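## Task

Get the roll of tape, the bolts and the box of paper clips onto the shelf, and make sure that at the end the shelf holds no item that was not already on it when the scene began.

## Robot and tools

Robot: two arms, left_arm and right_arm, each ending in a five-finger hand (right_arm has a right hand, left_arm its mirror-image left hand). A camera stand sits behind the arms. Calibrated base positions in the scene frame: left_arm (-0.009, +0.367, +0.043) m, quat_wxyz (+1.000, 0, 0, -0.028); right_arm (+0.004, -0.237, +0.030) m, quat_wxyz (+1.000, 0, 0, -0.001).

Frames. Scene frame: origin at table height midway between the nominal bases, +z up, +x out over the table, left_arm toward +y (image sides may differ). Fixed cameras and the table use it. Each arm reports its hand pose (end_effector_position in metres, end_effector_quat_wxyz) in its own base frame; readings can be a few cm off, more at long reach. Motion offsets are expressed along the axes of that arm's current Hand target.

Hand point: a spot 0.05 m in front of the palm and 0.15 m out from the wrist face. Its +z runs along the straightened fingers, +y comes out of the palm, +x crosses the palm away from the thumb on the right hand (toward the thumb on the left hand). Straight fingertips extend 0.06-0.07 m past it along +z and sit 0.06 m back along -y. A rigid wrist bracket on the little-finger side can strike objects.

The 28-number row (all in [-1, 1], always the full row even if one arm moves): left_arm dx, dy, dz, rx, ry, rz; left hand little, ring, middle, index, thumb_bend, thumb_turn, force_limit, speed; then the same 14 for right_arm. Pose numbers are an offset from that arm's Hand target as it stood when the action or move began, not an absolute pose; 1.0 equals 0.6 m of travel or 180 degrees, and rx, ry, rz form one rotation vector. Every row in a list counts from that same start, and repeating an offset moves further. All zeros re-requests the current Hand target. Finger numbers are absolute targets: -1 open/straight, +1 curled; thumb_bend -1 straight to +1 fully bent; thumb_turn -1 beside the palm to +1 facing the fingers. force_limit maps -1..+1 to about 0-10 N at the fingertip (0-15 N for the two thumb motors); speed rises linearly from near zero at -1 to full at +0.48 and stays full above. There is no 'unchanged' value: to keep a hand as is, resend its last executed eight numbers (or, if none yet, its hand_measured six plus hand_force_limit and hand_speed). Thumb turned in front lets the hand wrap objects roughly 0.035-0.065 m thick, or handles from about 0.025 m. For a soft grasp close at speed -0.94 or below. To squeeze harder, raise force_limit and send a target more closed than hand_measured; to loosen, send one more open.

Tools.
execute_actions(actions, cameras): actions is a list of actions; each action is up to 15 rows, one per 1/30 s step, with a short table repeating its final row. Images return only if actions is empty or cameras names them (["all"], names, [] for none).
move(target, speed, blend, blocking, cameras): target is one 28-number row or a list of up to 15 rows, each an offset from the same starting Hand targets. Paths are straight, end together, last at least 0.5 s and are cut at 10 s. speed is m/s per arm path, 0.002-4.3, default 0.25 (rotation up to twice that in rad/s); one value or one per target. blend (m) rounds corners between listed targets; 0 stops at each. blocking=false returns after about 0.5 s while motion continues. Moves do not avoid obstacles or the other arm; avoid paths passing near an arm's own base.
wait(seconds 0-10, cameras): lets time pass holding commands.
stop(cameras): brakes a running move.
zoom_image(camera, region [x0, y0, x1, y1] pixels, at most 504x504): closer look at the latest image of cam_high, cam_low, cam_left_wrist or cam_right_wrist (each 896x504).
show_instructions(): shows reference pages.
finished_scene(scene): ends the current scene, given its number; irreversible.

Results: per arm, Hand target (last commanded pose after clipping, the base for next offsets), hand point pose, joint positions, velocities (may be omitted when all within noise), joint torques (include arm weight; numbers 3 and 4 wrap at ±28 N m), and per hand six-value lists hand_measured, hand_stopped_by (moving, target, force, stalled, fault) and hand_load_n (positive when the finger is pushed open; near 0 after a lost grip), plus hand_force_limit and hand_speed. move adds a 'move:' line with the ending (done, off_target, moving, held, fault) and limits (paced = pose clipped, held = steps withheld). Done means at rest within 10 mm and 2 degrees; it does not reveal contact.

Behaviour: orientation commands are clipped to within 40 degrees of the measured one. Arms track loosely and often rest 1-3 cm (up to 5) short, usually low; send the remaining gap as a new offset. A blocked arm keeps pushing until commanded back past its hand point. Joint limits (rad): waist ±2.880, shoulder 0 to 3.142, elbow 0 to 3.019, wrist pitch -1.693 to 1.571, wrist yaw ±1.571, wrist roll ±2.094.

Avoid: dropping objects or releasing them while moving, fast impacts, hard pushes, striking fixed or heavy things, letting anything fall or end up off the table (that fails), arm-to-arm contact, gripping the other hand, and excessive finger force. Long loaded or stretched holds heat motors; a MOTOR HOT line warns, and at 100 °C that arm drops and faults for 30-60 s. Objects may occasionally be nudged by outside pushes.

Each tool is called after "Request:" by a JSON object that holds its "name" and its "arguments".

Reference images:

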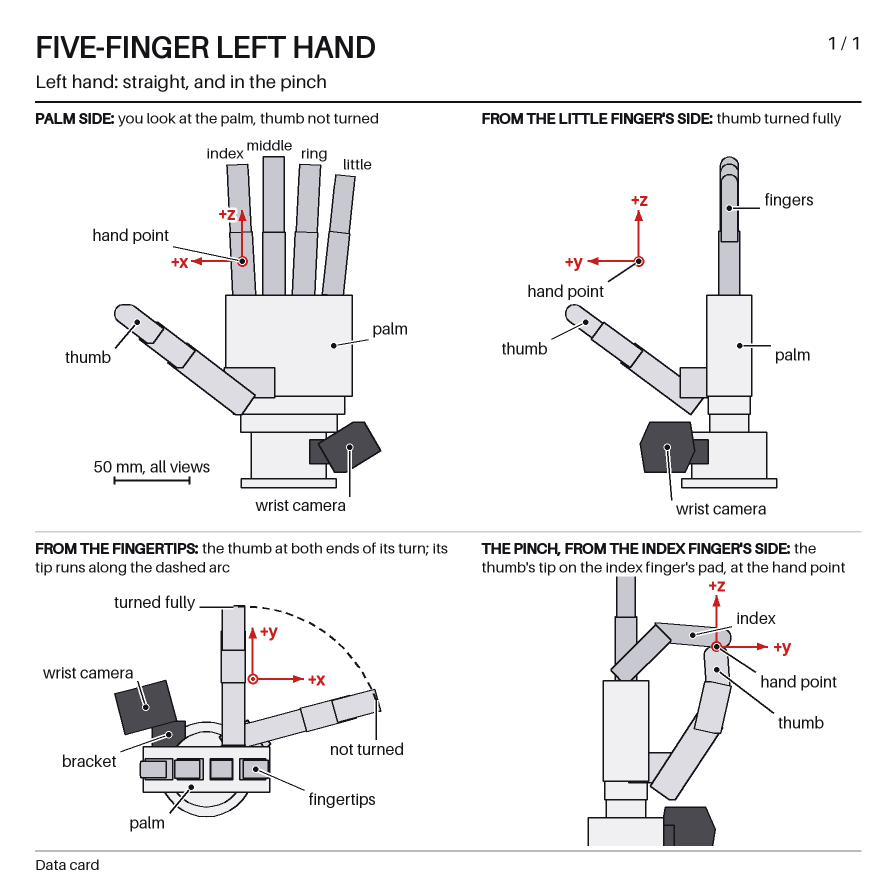

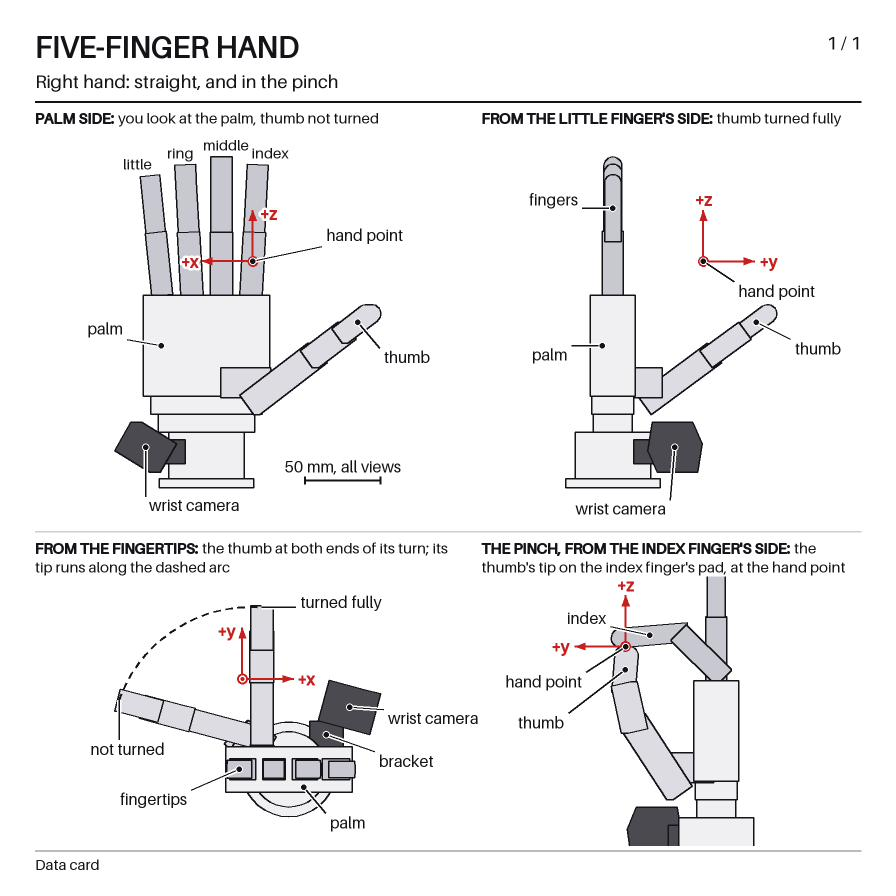

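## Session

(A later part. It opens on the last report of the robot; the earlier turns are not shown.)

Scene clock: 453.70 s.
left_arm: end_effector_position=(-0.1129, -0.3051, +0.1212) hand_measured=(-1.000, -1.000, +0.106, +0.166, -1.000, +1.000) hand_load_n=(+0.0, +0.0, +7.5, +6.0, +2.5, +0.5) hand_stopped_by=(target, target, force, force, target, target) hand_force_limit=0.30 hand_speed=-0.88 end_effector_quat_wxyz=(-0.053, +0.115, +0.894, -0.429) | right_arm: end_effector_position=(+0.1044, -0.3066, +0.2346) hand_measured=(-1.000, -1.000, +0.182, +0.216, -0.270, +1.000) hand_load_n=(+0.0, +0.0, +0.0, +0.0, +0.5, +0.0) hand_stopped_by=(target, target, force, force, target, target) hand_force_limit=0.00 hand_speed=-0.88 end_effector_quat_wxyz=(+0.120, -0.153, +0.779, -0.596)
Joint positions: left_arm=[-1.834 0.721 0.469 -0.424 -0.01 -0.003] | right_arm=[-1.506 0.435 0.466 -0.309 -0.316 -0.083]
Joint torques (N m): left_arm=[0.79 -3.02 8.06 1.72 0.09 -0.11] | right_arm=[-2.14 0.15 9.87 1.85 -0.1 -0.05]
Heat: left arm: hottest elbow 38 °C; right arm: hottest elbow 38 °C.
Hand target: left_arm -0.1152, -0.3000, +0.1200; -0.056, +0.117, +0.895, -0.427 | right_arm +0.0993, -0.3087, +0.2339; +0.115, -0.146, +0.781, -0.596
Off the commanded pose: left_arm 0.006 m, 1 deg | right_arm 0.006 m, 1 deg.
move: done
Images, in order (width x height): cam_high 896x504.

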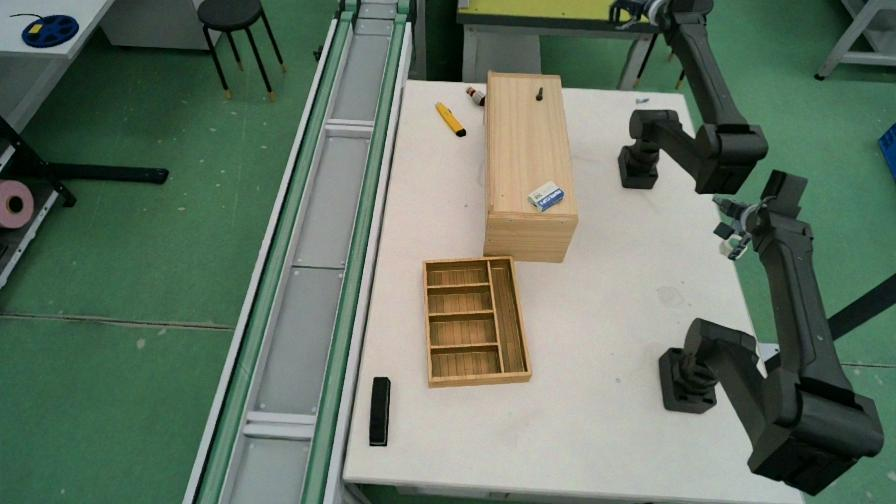

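Request:
{"name": "move", "arguments": {"target": [[0,0,0,0,0,0,-1,-1,0.8,0.8,-1,1,0.3,-0.88,0.1295,-0.0135,0.0122,0,0.0485,0.0121,-1,-1,-0.35,-0.35,-0.27,1,0,-0.5],[0,0,0,0,0,0,-1,-1,0.8,0.8,-1,1,0.3,-0.88,0.2575,0.1202,-0.0418,0.011,0,0,-1,-1,-0.35,-0.35,-0.27,1,0,-0.5],[0,0,0,0,0,0,-1,-1,0.8,0.8,-1,1,0.3,-0.88,0.2665,0.2642,-0.0683,0.011,0,0,-1,-1,-0.35,-0.35,-0.27,1,0,-0.5]], "speed": 0.15, "blend": 0.03, "cameras": ["all"]}}

Scene clock: 478.67 s.
left_arm: end_effector_position=(-0.1129, -0.3051, +0.1212) hand_measured=(-1.000, -1.000, +0.106, +0.166, -1.000, +1.000) hand_load_n=(+0.0, +0.0, +7.5, +6.0, +2.5, +0.5) hand_stopped_by=(target, target, force, force, target, target) hand_force_limit=0.30 hand_speed=-0.88 end_effector_quat_wxyz=(-0.053, +0.115, +0.894, -0.429) | right_arm: end_effector_position=(-0.0703, -0.2899, +0.0903) hand_measured=(-1.000, -1.000, -0.350, -0.350, -0.270, +1.000) hand_load_n=(+0.0, +0.0, +0.0, +0.0, +0.0, +0.0) hand_stopped_by=(target, target, target, target, target, target) hand_force_limit=0.00 hand_speed=-0.50 end_effector_quat_wxyz=(+0.129, -0.141, +0.772, -0.606)
Joint positions: left_arm=[-1.834 0.721 0.469 -0.424 -0.01 -0.003] | right_arm=[-2.441 0.975 0.285 0.024 -1.184 -0.599]
Joint torques (N m): left_arm=[0.73 -2.84 8.06 1.7 0.09 -0.13] | right_arm=[-1.9 -2.9 8.01 1.76 -0.67 -0.22]
Heat: left arm: hottest elbow 36 °C; right arm: hottest elbow 38 °C.
Hand target: left_arm -0.1152, -0.3000, +0.1199; -0.056, +0.117, +0.895, -0.427 | right_arm -0.0784, -0.2915, +0.0907; +0.118, -0.144, +0.770, -0.610
Off the commanded pose: left_arm 0.006 m, 1 deg | right_arm 0.008 m, 1 deg.
move: done

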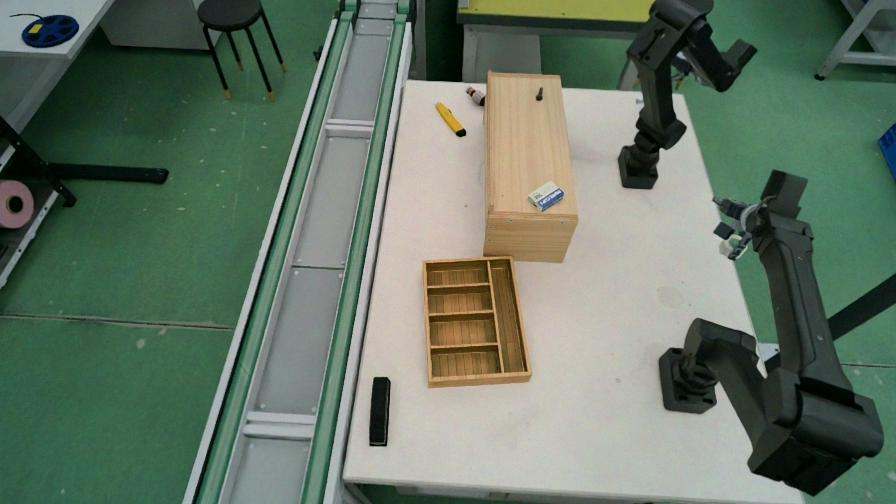

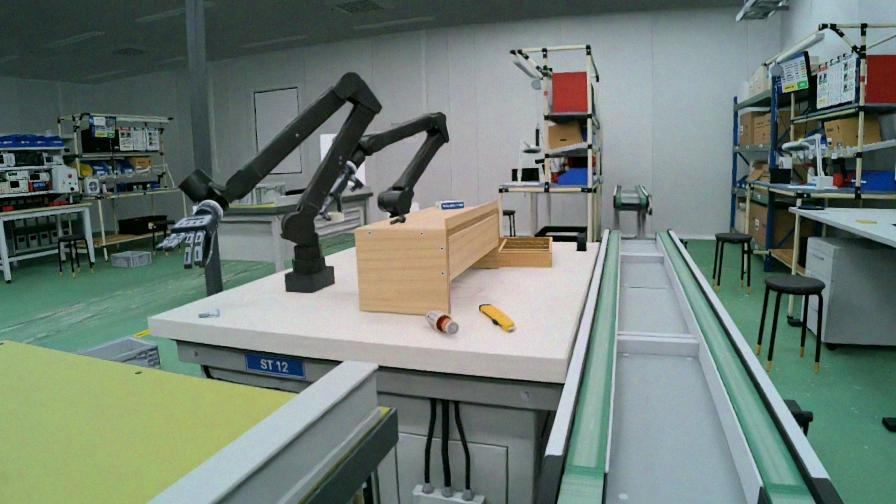

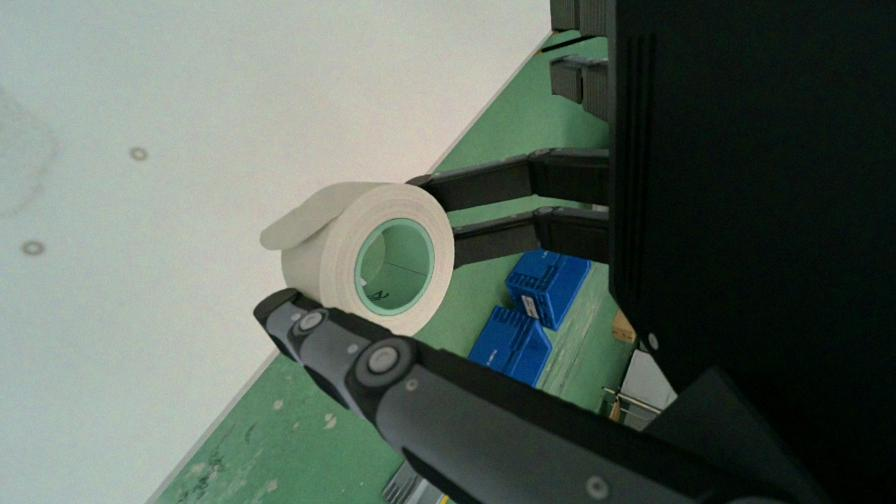

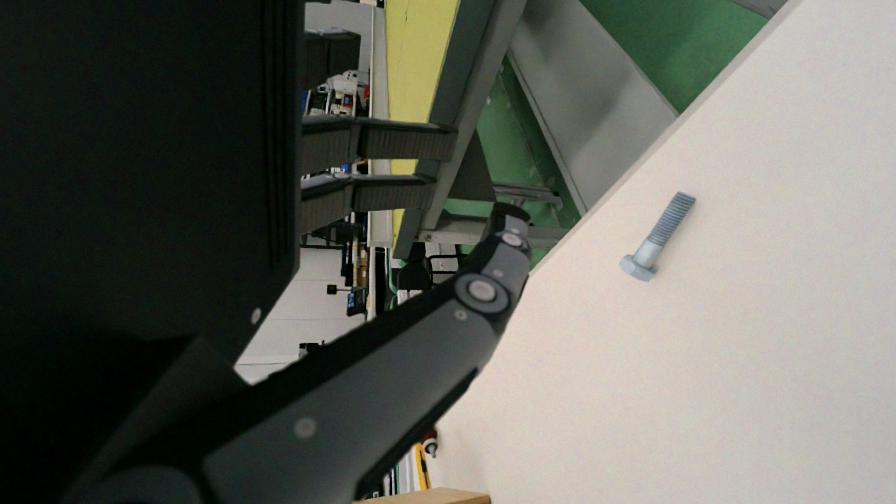

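Request:
{"name": "move", "arguments": {"target": [[-0.076,-0.0843,-0.161,0,-0.0432,-0.0349,-1,-1,0.8,0.8,-1,1,0.3,-0.88,-0.0599,-0.0047,0.0201,0.0055,-0.0146,-0.0034,-1,-1,-0.35,-0.35,-0.27,1,0,-0.5],[-0.3292,-0.1085,-0.29,0,-0.1295,-0.1048,-1,-1,0.8,0.8,-1,1,0.3,-0.88,-0.0211,0.0171,0.005,0.0055,-0.0146,-0.0034,-1,-1,-0.35,-0.35,-0.27,1,0,-0.5],[-0.604,-0.1313,-0.3147,0,-0.1943,-0.1573,-1,-1,0.8,0.8,-1,1,0.3,-0.88,-0.0211,0.1469,0.035,0.0055,-0.0146,-0.0034,-1,-1,-0.35,-0.35,-0.27,1,0,-0.5],[-0.8555,-0.2293,-0.1143,0,-0.2374,-0.1922,-1,-1,0.8,0.8,-1,1,0.3,-0.88,-0.0211,0.1469,0.035,0.0055,-0.0146,-0.0034,-1,-1,-0.35,-0.35,-0.27,1,0,-0.5]], "speed": 0.15, "blend": [0, 0, 0.03, 0], "cameras": ["all"]}}

Scene clock: 506.60 s.
left_arm: end_effector_position=(+0.3627, -0.4437, +0.2478) hand_measured=(-1.000, -1.000, +0.106, +0.166, -1.000, +1.000) hand_load_n=(+0.0, +0.0, +8.0, +6.0, +2.5, +0.5) hand_stopped_by=(target, target, force, force, target, target) hand_force_limit=0.30 hand_speed=-0.88 end_effector_quat_wxyz=(+0.142, -0.314, +0.857, -0.382) | right_arm: end_effector_position=(-0.0646, -0.2892, +0.0022) hand_measured=(-1.000, -1.000, -0.350, -0.350, -0.270, +1.000) hand_load_n=(+0.0, -0.5, +0.0, +0.0, +0.0, +0.0) hand_stopped_by=(target, target, target, target, target, target) hand_force_limit=0.00 hand_speed=-0.50 end_effector_quat_wxyz=(+0.131, -0.172, +0.759, -0.614)
Joint positions: left_arm=[-0.824 1.426 1.313 -0.618 0.031 0.031] | right_arm=[-2.435 1.462 0.19 0.592 -1.226 -0.663]
Joint torques (N m): left_arm=[0.85 -10.64 12.51 2.7 0 -0.12] | right_arm=[-1.67 -5.66 3.79 1.76 -0.64 0.07]
Heat: left arm: hottest elbow 37 °C; right arm: hottest elbow 38 °C.
Hand target: left_arm +0.3722, -0.4645, +0.2696; +0.147, -0.309, +0.848, -0.404 | right_arm -0.0661, -0.2870, +0.0002; +0.134, -0.161, +0.761, -0.614
Off the commanded pose: left_arm 0.032 m, 3 deg | right_arm 0.003 m, 1 deg.
move: off_target (left_arm)

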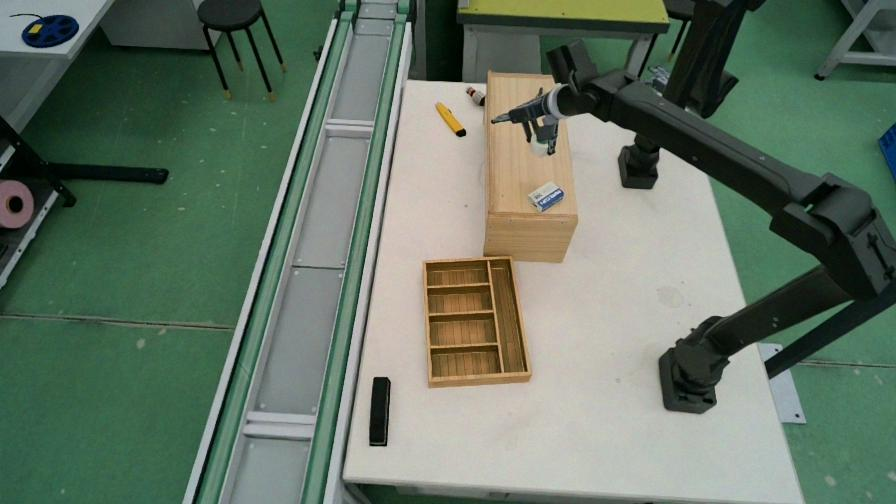

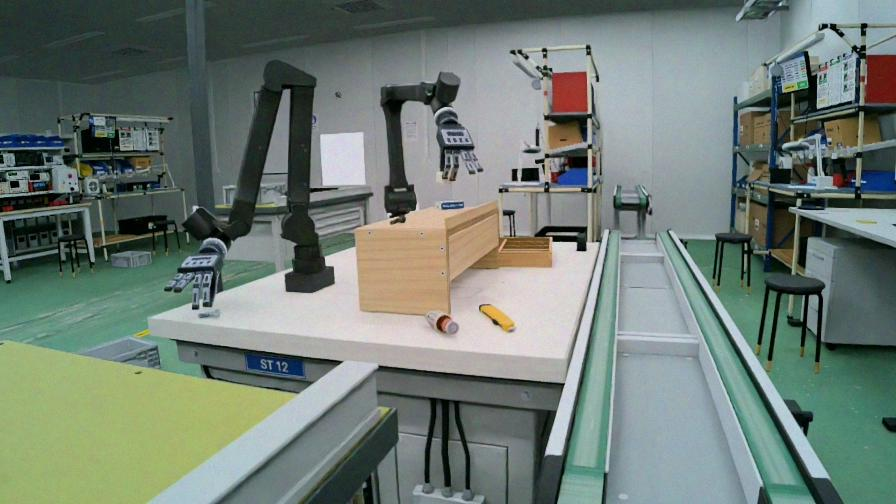

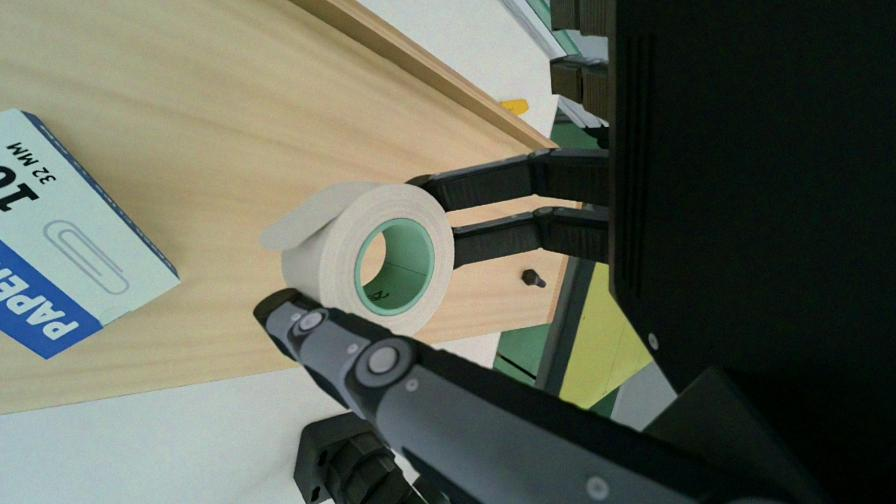

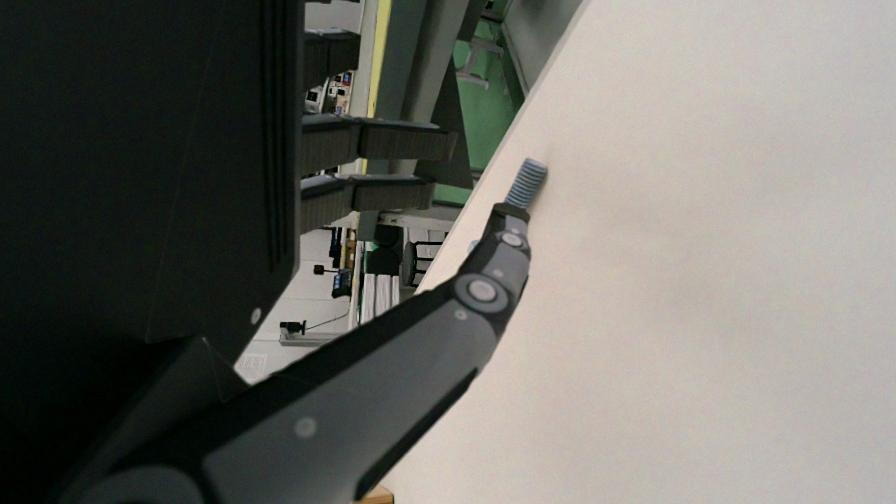

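Request:
{"name": "move", "arguments": {"target": [[0,0.0389,0.0315,0,0,0,-1,-1,0.8,0.8,-1,1,0.3,-0.88,-0.0547,-0.0288,0.015,0,0,0,-1,-1,-0.35,-0.35,-0.27,1,0,-0.5],[0,0.0712,0.0577,0,0,0,-1,-1,0.8,0.8,-1,1,0.3,-0.88,-0.0095,-0.0085,0,0,0,0,-1,-1,-0.35,-0.35,-0.27,1,0,-0.5],[0,0.1036,0.0839,0,0,0,-1,-1,0.8,0.8,-1,1,0.3,-0.88,-0.0095,0.0203,0.0058,0,0,0,-1,-1,-0.35,-0.35,-0.27,1,0,-0.5]], "speed": 0.1, "cameras": ["cam_left_wrist","cam_right_wrist"]}}

Request:
{"name": "zoom_image", "arguments": {"camera": "cam_right_wrist", "region": [380, 80, 640, 320]}}

Scene clock: 520.83 s.
left_arm: end_effector_position=(+0.3751, -0.4568, +0.1994) hand_measured=(-1.000, -1.000, +0.106, +0.166, -1.000, +1.000) hand_load_n=(+0.0, +0.0, +7.5, +6.5, +2.5, +0.5) hand_stopped_by=(target, target, force, force, target, target) hand_force_limit=0.30 hand_speed=-0.88 end_effector_quat_wxyz=(+0.151, -0.310, +0.847, -0.405) | right_arm: end_effector_position=(-0.0484, -0.2796, -0.0124) hand_measured=(-1.000, -1.000, -0.350, -0.350, -0.270, +1.000) hand_load_n=(+0.0, +0.0, +0.0, +0.0, +0.0, +0.0) hand_stopped_by=(target, target, target, target, target, target) hand_force_limit=0.00 hand_speed=-0.50 end_effector_quat_wxyz=(+0.147, -0.160, +0.763, -0.609)
Joint positions: left_arm=[-0.824 1.47 1.206 -0.413 0.03 0.031] | right_arm=[-2.423 1.549 0.149 0.716 -1.221 -0.623]
Joint torques (N m): left_arm=[0.79 -11.34 8.05 2.93 0.01 -0.15] | right_arm=[-1.79 -5.83 4.36 1.72 -0.48 -0.11]
Heat: left arm: hottest elbow 39 °C; right arm: hottest elbow 37 °C.
Hand target: left_arm +0.3722, -0.4645, +0.1896; +0.147, -0.309, +0.848, -0.404 | right_arm -0.0605, -0.2854, -0.0124; +0.134, -0.161, +0.761, -0.614
Off the commanded pose: left_arm 0.013 m, 1 deg | right_arm 0.013 m, 2 deg.
move: off_target (left_arm, right_arm)
Images, in order (width x height): cam_left_wrist 896x504, cam_right_wrist 896x504.

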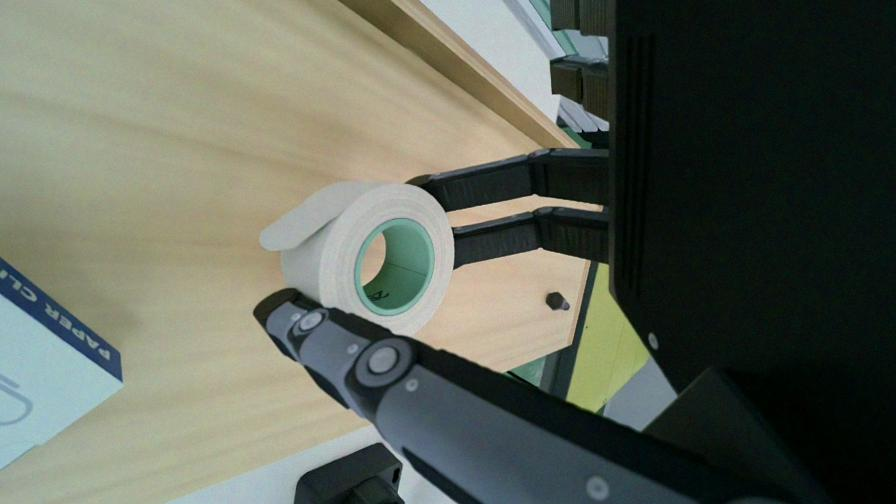

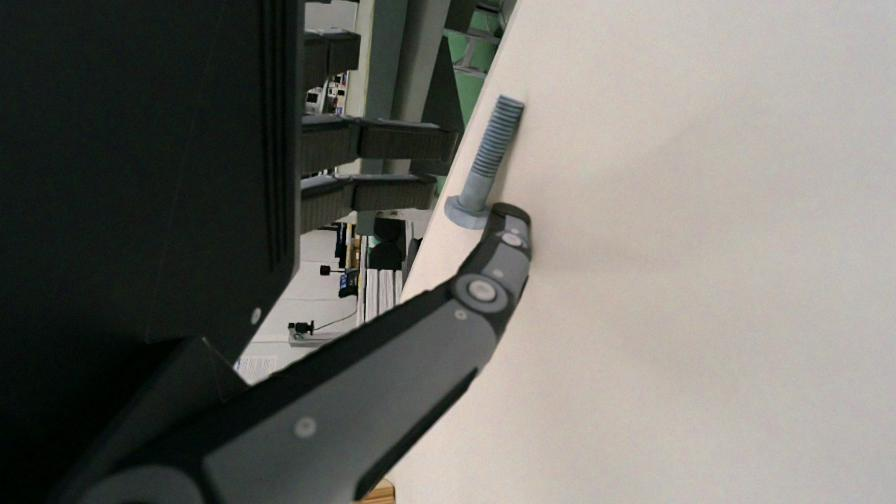

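Scaled by 1.938.

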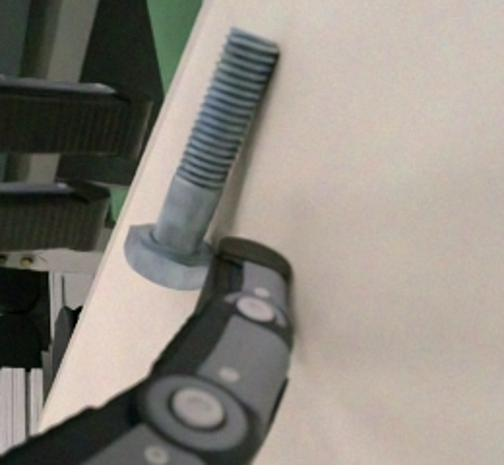

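Request:
{"name": "move", "arguments": {"target": [[0,0.013,0.0105,0,0,0,-1,-1,0.8,0.8,-1,1,0.3,-0.88,0.015,-0.0065,-0.0014,0,0,0,-1,-1,-0.35,-0.35,-0.27,1,0,-0.5],[0,0.0259,0.021,0,0,0,-1,-1,0.8,0.8,-1,1,0.3,-0.88,0.015,0,0,0,0,0,-1,-1,-0.35,-0.35,-0.27,1,0,-0.5]], "speed": 0.06, "cameras": ["cam_left_wrist","cam_right_wrist"]}}

Request:
{"name": "zoom_image", "arguments": {"camera": "cam_right_wrist", "region": [380, 80, 640, 320]}}

Scene clock: 531.63 s.
left_arm: end_effector_position=(+0.3756, -0.4574, +0.1812) hand_measured=(-1.000, -1.000, +0.106, +0.166, -1.000, +1.000) hand_load_n=(+0.0, +0.0, +7.5, +6.5, +2.5, +0.5) hand_stopped_by=(target, target, force, force, target, target) hand_force_limit=0.30 hand_speed=-0.88 end_effector_quat_wxyz=(+0.152, -0.310, +0.846, -0.406) | right_arm: end_effector_position=(-0.0561, -0.2835, -0.0122) hand_measured=(-1.000, -1.000, -0.350, -0.350, -0.270, +1.000) hand_load_n=(+0.0, +0.0, +0.0, +0.0, +0.0, +0.5) hand_stopped_by=(target, target, target, target, target, target) hand_force_limit=0.00 hand_speed=-0.50 end_effector_quat_wxyz=(+0.148, -0.157, +0.764, -0.608)
Joint positions: left_arm=[-0.824 1.484 1.17 -0.36 0.03 0.031] | right_arm=[-2.433 1.553 0.173 0.681 -1.227 -0.633]
Joint torques (N m): left_arm=[0.67 -10.99 7.83 2.95 0 -0.15] | right_arm=[-2.02 -5.95 4.62 1.68 -0.64 -0.19]
Heat: left arm: hottest elbow 38 °C; right arm: hottest elbow 37 °C.
Hand target: left_arm +0.3722, -0.4645, +0.1695; +0.147, -0.309, +0.848, -0.404 | right_arm -0.0688, -0.2891, -0.0124; +0.133, -0.161, +0.761, -0.614
Off the commanded pose: left_arm 0.014 m, 1 deg | right_arm 0.014 m, 2 deg.
move: off_target (left_arm, right_arm)
Images, in order (width x height): cam_left_wrist 896x504, cam_right_wrist 896x504.

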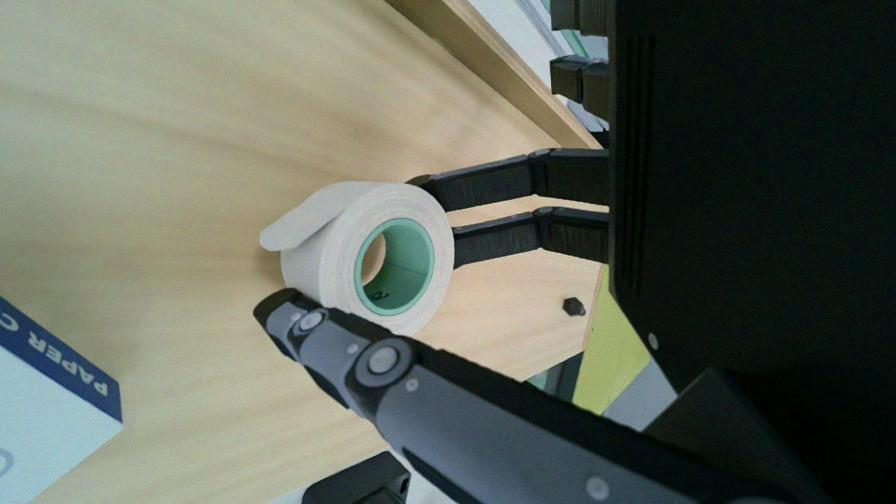

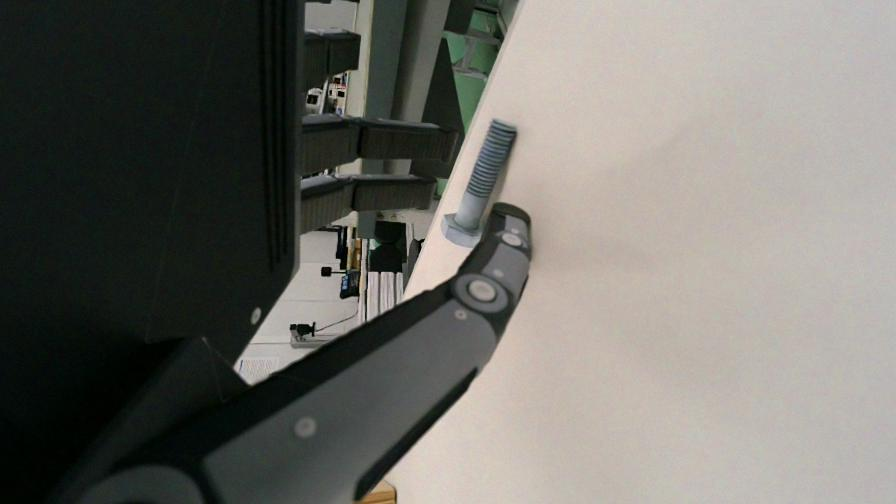

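Scaled by 1.938.

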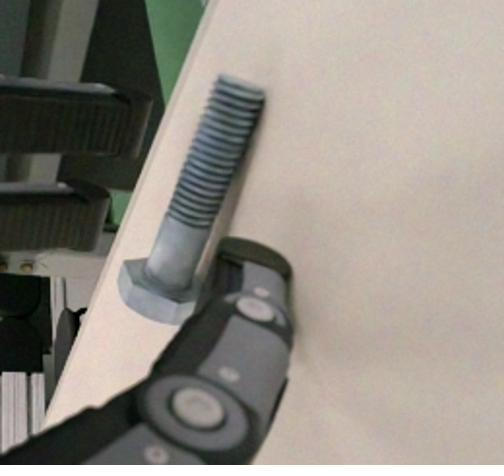

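Request:
{"name": "move", "arguments": {"target": [0,0.0142,0.0115,0,0,0,-1,-1,0.8,0.8,-1,1,0.3,-0.88,0,0,0,0,0,0,-1,-1,0.6,0.6,-0.27,1,0.1,-0.88], "speed": 0.06, "cameras": ["cam_left_wrist","cam_right_wrist"]}}

Request:
{"name": "zoom_image", "arguments": {"camera": "cam_right_wrist", "region": [380, 80, 640, 320]}}

Scene clock: 536.50 s.
left_arm: end_effector_position=(+0.3759, -0.4577, +0.1716) hand_measured=(-1.000, -1.000, +0.106, +0.166, -1.000, +1.000) hand_load_n=(+0.0, +0.0, +8.0, +6.0, +2.5, +0.5) hand_stopped_by=(target, target, force, force, target, target) hand_force_limit=0.30 hand_speed=-0.88 end_effector_quat_wxyz=(+0.152, -0.309, +0.846, -0.407) | right_arm: end_effector_position=(-0.0570, -0.2847, -0.0111) hand_measured=(-1.000, -1.000, +0.160, +0.138, -0.272, +1.000) hand_load_n=(+0.0, +0.0, +7.0, +7.0, +6.5, +2.0) hand_stopped_by=(target, target, force, force, target, target) hand_force_limit=0.10 hand_speed=-0.88 end_effector_quat_wxyz=(+0.148, -0.159, +0.762, -0.609)
Joint positions: left_arm=[-0.824 1.492 1.152 -0.331 0.03 0.031] | right_arm=[-2.433 1.553 0.177 0.681 -1.231 -0.633]
Joint torques (N m): left_arm=[0.56 -11.11 7.73 2.97 0.01 -0.14] | right_arm=[-2.08 -6.01 4.37 1.66 -0.43 -0.2]
Heat: left arm: hottest elbow 38 °C; right arm: hottest elbow 37 °C.
Hand target: left_arm +0.3721, -0.4645, +0.1586; +0.147, -0.309, +0.848, -0.404 | right_arm -0.0688, -0.2892, -0.0124; +0.134, -0.161, +0.761, -0.614
Off the commanded pose: left_arm 0.015 m, 1 deg | right_arm 0.013 m, 2 deg.
move: off_target (left_arm, right_arm)
Images, in order (width x height): cam_left_wrist 896x504, cam_right_wrist 896x504.

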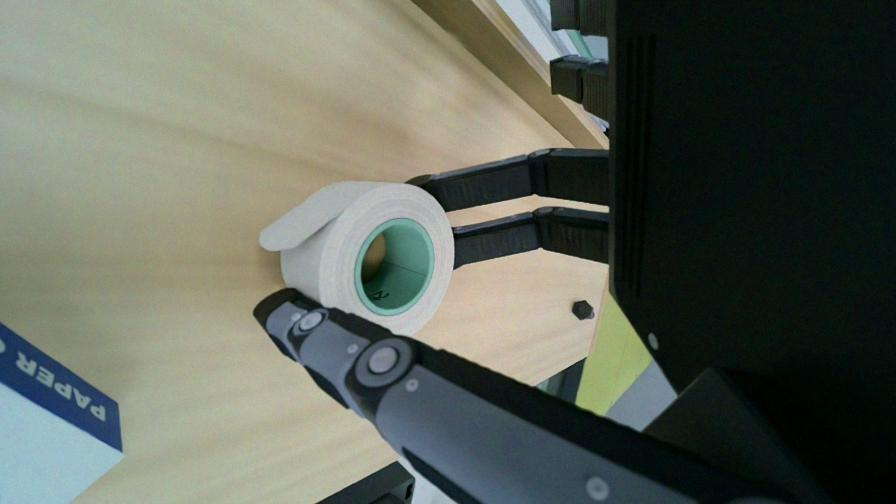

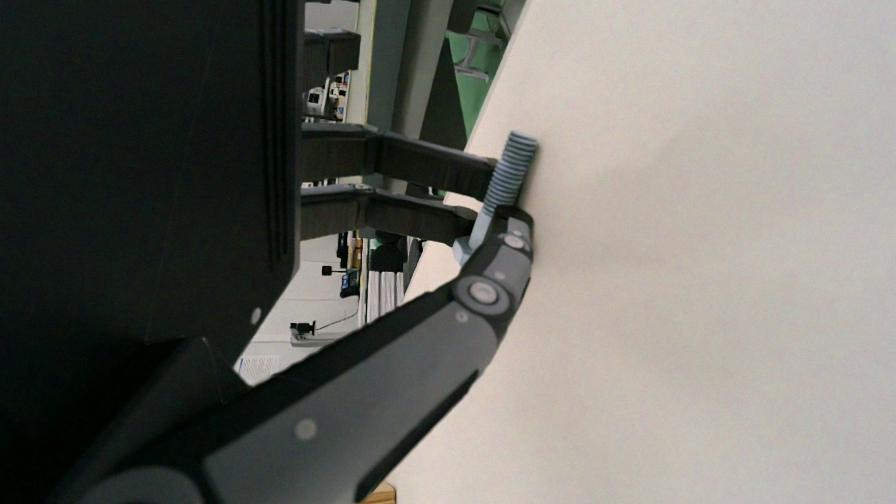

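Scaled by 1.938.

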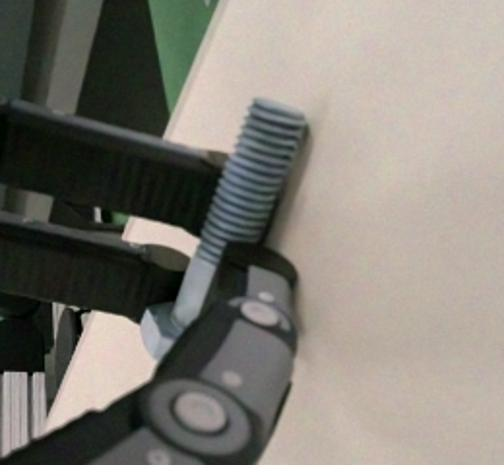

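Request:
{"name": "move", "arguments": {"target": [0,0.0078,0.0063,0,0,0,-1,-1,0.8,0.8,-1,1,0.3,-0.88,0,-0.1304,-0.0277,0,0,0,-1,-1,0.6,0.6,-0.27,1,0.1,-0.88], "speed": 0.05, "cameras": ["cam_left_wrist","cam_right_wrist"]}}

Scene clock: 542.30 s.
left_arm: end_effector_position=(+0.3772, -0.4592, +0.1712) hand_measured=(-1.000, -1.000, +0.106, +0.166, -1.000, +1.000) hand_load_n=(+0.0, +0.0, +8.0, +6.0, +3.0, +0.5) hand_stopped_by=(target, target, force, force, target, target) hand_force_limit=0.30 hand_speed=-0.88 end_effector_quat_wxyz=(+0.154, -0.309, +0.843, -0.412) | right_arm: end_effector_position=(-0.0498, -0.2785, +0.0532) hand_measured=(-1.000, -1.000, +0.160, +0.138, -0.272, +1.000) hand_load_n=(+0.0, +0.0, +5.0, +5.0, +7.0, +1.0) hand_stopped_by=(target, target, force, force, target, target) hand_force_limit=0.10 hand_speed=-0.88 end_effector_quat_wxyz=(+0.158, -0.150, +0.767, -0.603)
Joint positions: left_arm=[-0.824 1.493 1.147 -0.314 0.03 0.03] | right_arm=[-2.433 1.102 0.212 0.165 -1.23 -0.633]
Joint torques (N m): left_arm=[0.67 -10.75 7.38 2.91 -0.01 -0.15] | right_arm=[-1.96 -5.42 9.36 0.84 -0.46 -0.14]
Heat: left arm: hottest elbow 38 °C; right arm: hottest elbow 37 °C.
Hand target: left_arm +0.3721, -0.4645, +0.1525; +0.147, -0.309, +0.848, -0.404 | right_arm -0.0690, -0.2895, +0.0675; +0.134, -0.161, +0.761, -0.614
Off the commanded pose: left_arm 0.020 m, 1 deg | right_arm 0.026 m, 3 deg.
move: off_target (left_arm, right_arm)
Images, in order (width x height): cam_left_wrist 896x504, cam_right_wrist 896x504.

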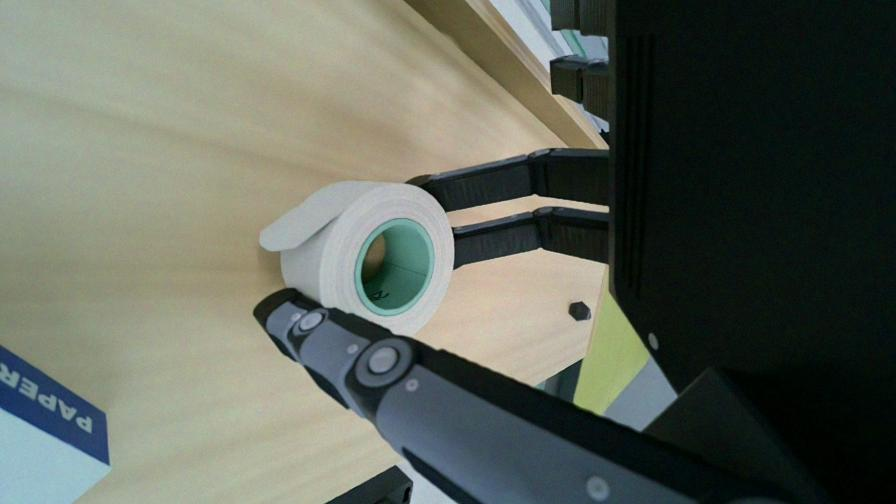

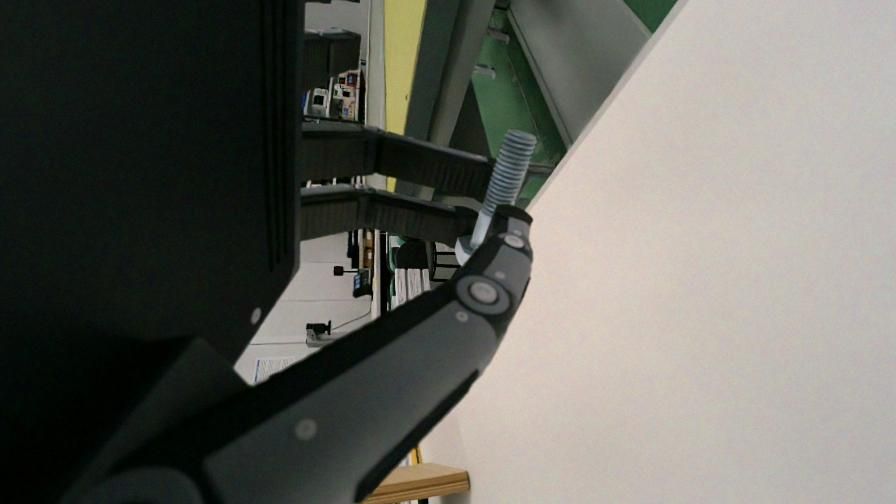

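Request:
{"name": "move", "arguments": {"target": [[0,-0.0104,-0.0084,0,0,0,-1,-1,-0.6,-0.6,-1,1,0.3,-0.6,0,0,0,0,0,0,-1,-1,0.6,0.6,-0.27,1,0.1,-0.88],[0,-0.1166,-0.0944,0,0,0,-1,-1,-0.6,-0.6,-1,1,0.3,-0.6,0,-0.0815,-0.0173,0,0,0,-1,-1,0.6,0.6,-0.27,1,0.1,-0.88]], "speed": 0.1, "cameras": ["cam_left_wrist","cam_right_wrist"]}}

Scene clock: 548.20 s.
left_arm: end_effector_position=(+0.3691, -0.4505, +0.2159) hand_measured=(-1.000, -1.000, -0.600, -0.600, -1.000, +1.000) hand_load_n=(+0.0, -0.5, +0.0, +0.0, +0.0, +0.0) hand_stopped_by=(target, target, target, target, target, target) hand_force_limit=0.30 hand_speed=-0.60 end_effector_quat_wxyz=(+0.143, -0.314, +0.855, -0.386) | right_arm: end_effector_position=(-0.0508, -0.2791, +0.0972) hand_measured=(-1.000, -1.000, +0.160, +0.138, -0.272, +1.000) hand_load_n=(+0.0, +0.0, +5.0, +5.5, +7.0, +1.0) hand_stopped_by=(target, target, force, force, target, target) hand_force_limit=0.10 hand_speed=-0.88 end_effector_quat_wxyz=(+0.159, -0.148, +0.768, -0.602)
Joint positions: left_arm=[-0.824 1.458 1.258 -0.521 0.03 0.029] | right_arm=[-2.433 0.917 0.285 -0.099 -1.228 -0.633]
Joint torques (N m): left_arm=[0.85 -12.98 11.9 1.54 0.01 -0.14] | right_arm=[-1.85 -4.42 11.29 0.83 -0.54 -0.14]
Heat: left arm: hottest elbow 38 °C; right arm: hottest elbow 37 °C.
Hand target: left_arm +0.3722, -0.4645, +0.2428; +0.147, -0.309, +0.848, -0.404 | right_arm -0.0692, -0.2899, +0.1176; +0.134, -0.161, +0.761, -0.614
Off the commanded pose: left_arm 0.030 m, 2 deg | right_arm 0.029 m, 4 deg.
move: off_target (left_arm, right_arm)
Images, in order (width x height): cam_left_wrist 896x504, cam_right_wrist 896x504.

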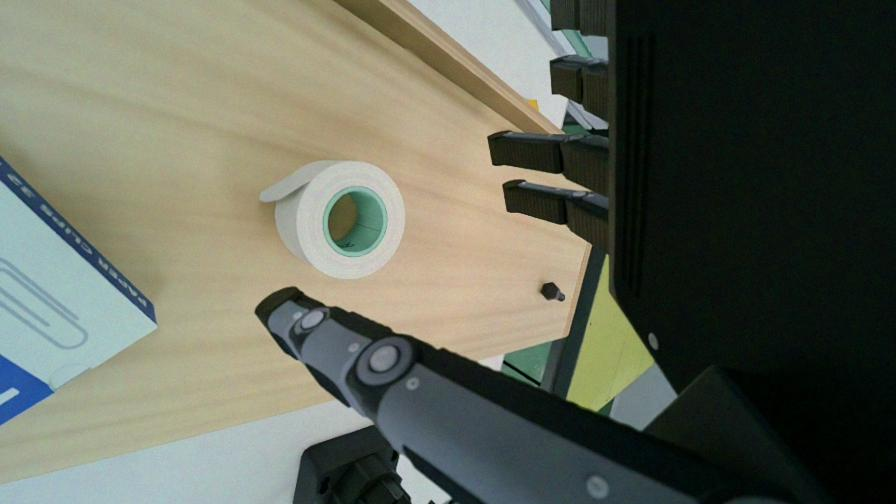

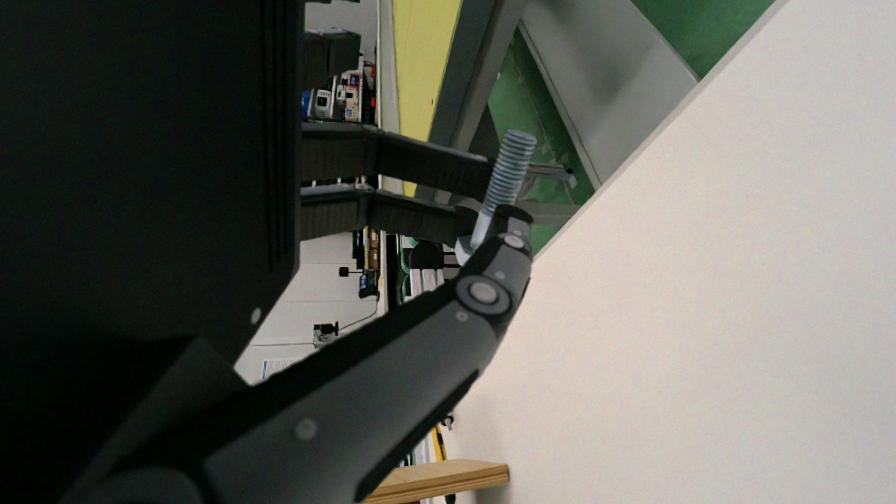

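Request:
{"name": "move", "arguments": {"target": [[-0.0493,-0.0105,-0.1917,0,0,0,-1,-1,-0.6,-0.6,-1,1,0.3,-0.6,-0.002,-0.1497,0.0438,0,0,0,-1,-1,0.6,0.6,-0.27,1,0.1,-0.88],[-0.2172,0.2035,-0.5087,0,-0.0648,-0.0524,-1,-1,-0.6,-0.6,-1,1,0.3,-0.6,-0.1137,-0.2637,0.0985,0,0.0761,0.0162,-1,-1,0.6,0.6,-0.27,1,0.1,-0.88],[-0.2172,0.2035,-0.5087,0,-0.0648,-0.0524,-1,-1,-0.6,-0.6,-1,1,0.3,-0.6,-0.349,-0.297,0.0957,0,-0.0326,-0.0069,-1,-1,0.6,0.6,-0.27,1,0.1,-0.88],[-0.2172,0.2035,-0.5087,0,-0.0648,-0.0524,-1,-1,-0.6,-0.6,-1,1,0.3,-0.6,-0.596,-0.2668,-0.0463,0,-0.1684,-0.0358,-1,-1,0.6,0.6,-0.27,1,0.1,-0.88],[-0.2172,0.2035,-0.5087,0,-0.0648,-0.0524,-1,-1,-0.6,-0.6,-1,1,0.3,-0.6,-0.7535,-0.1965,-0.217,0,-0.3043,-0.0647,-1,-1,0.6,0.6,-0.27,1,0.1,-0.88]], "speed": 0.14, "blend": [0.03,0.03,0.03,0.03,0], "cameras": ["all"]}}

Scene clock: 573.93 s.
left_arm: end_effector_position=(+0.2730, -0.1455, +0.3443) hand_measured=(-1.000, -1.000, -0.600, -0.600, -1.000, +1.000) hand_load_n=(-0.5, +0.0, +0.0, +0.0, +0.0, +0.0) hand_stopped_by=(target, target, target, target, target, target) hand_force_limit=0.30 hand_speed=-0.60 end_effector_quat_wxyz=(+0.199, -0.414, +0.800, -0.387) | right_arm: end_effector_position=(+0.2961, -0.0162, +0.2586) hand_measured=(-1.000, -1.000, +0.160, +0.138, -0.272, +1.000) hand_load_n=(+0.0, +0.0, +5.0, +5.5, +7.0, +1.0) hand_stopped_by=(target, target, force, force, target, target) hand_force_limit=0.10 hand_speed=-0.88 end_effector_quat_wxyz=(+0.398, -0.502, +0.597, -0.483)
Joint positions: left_arm=[-0.264 0.737 1.069 -1.034 0.275 0.224] | right_arm=[-0.115 0.257 0.478 -0.44 0.066 0.004]
Joint torques (N m): left_arm=[2.55 -2.32 7.64 1.63 0.22 0.01] | right_arm=[0.62 2.78 9.95 2.67 0.19 0.1]
Heat: left arm: hottest elbow 40 °C; right arm: hottest elbow 40 °C.
Hand target: left_arm +0.2700, -0.1402, +0.3399; +0.199, -0.417, +0.801, -0.381 | right_arm +0.3006, -0.0116, +0.2628; +0.408, -0.498, +0.595, -0.481
Off the commanded pose: left_arm 0.007 m, 1 deg | right_arm 0.008 m, 1 deg.
move: done

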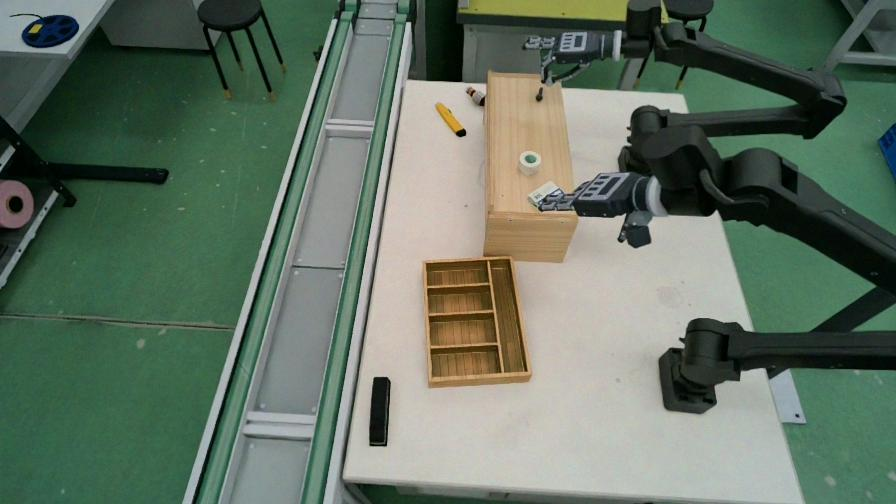

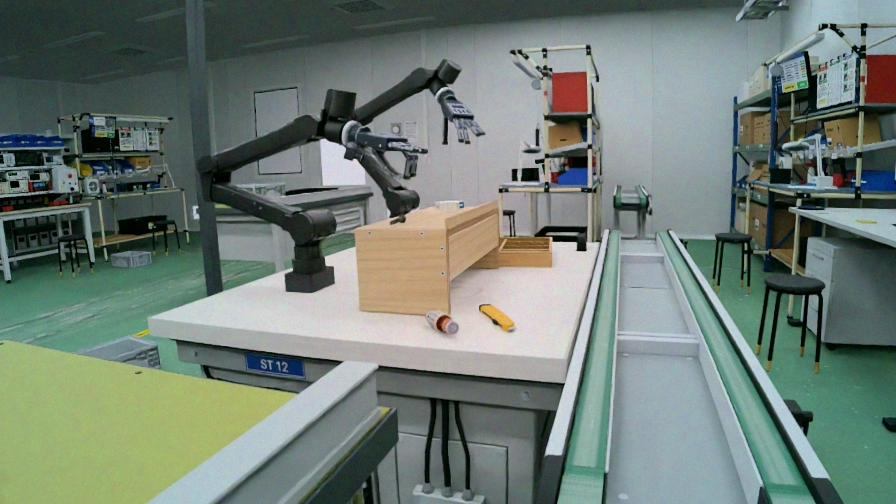

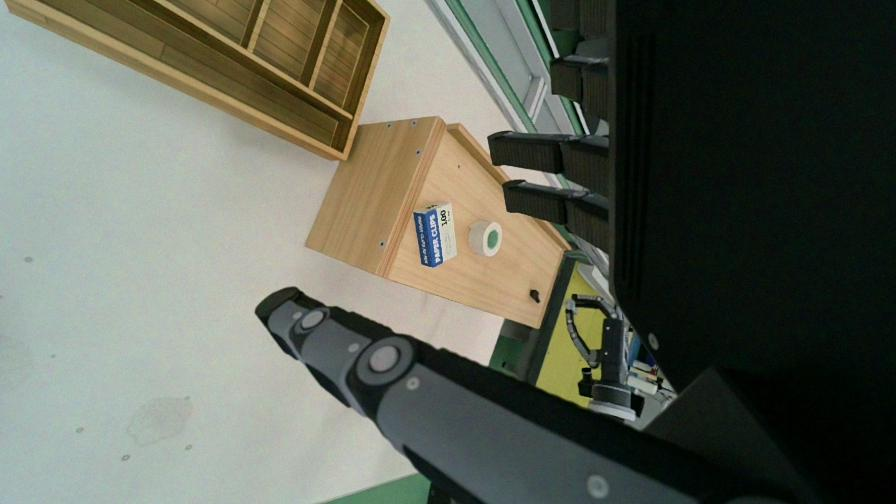

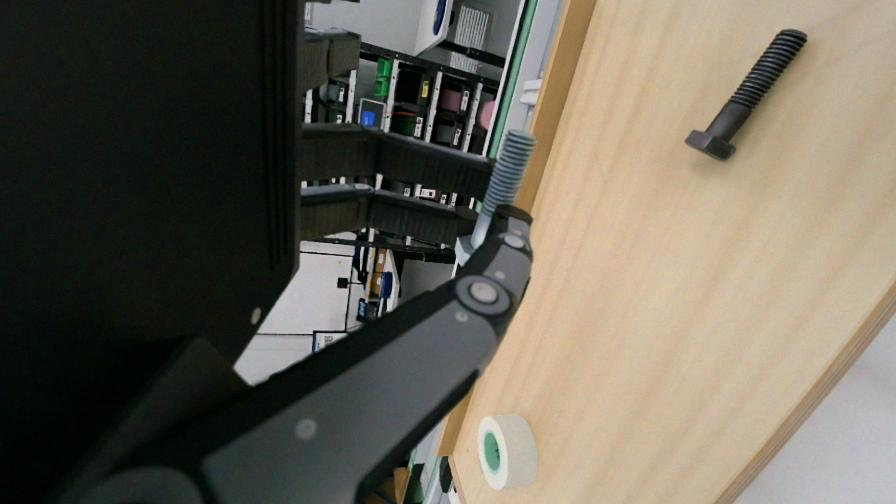

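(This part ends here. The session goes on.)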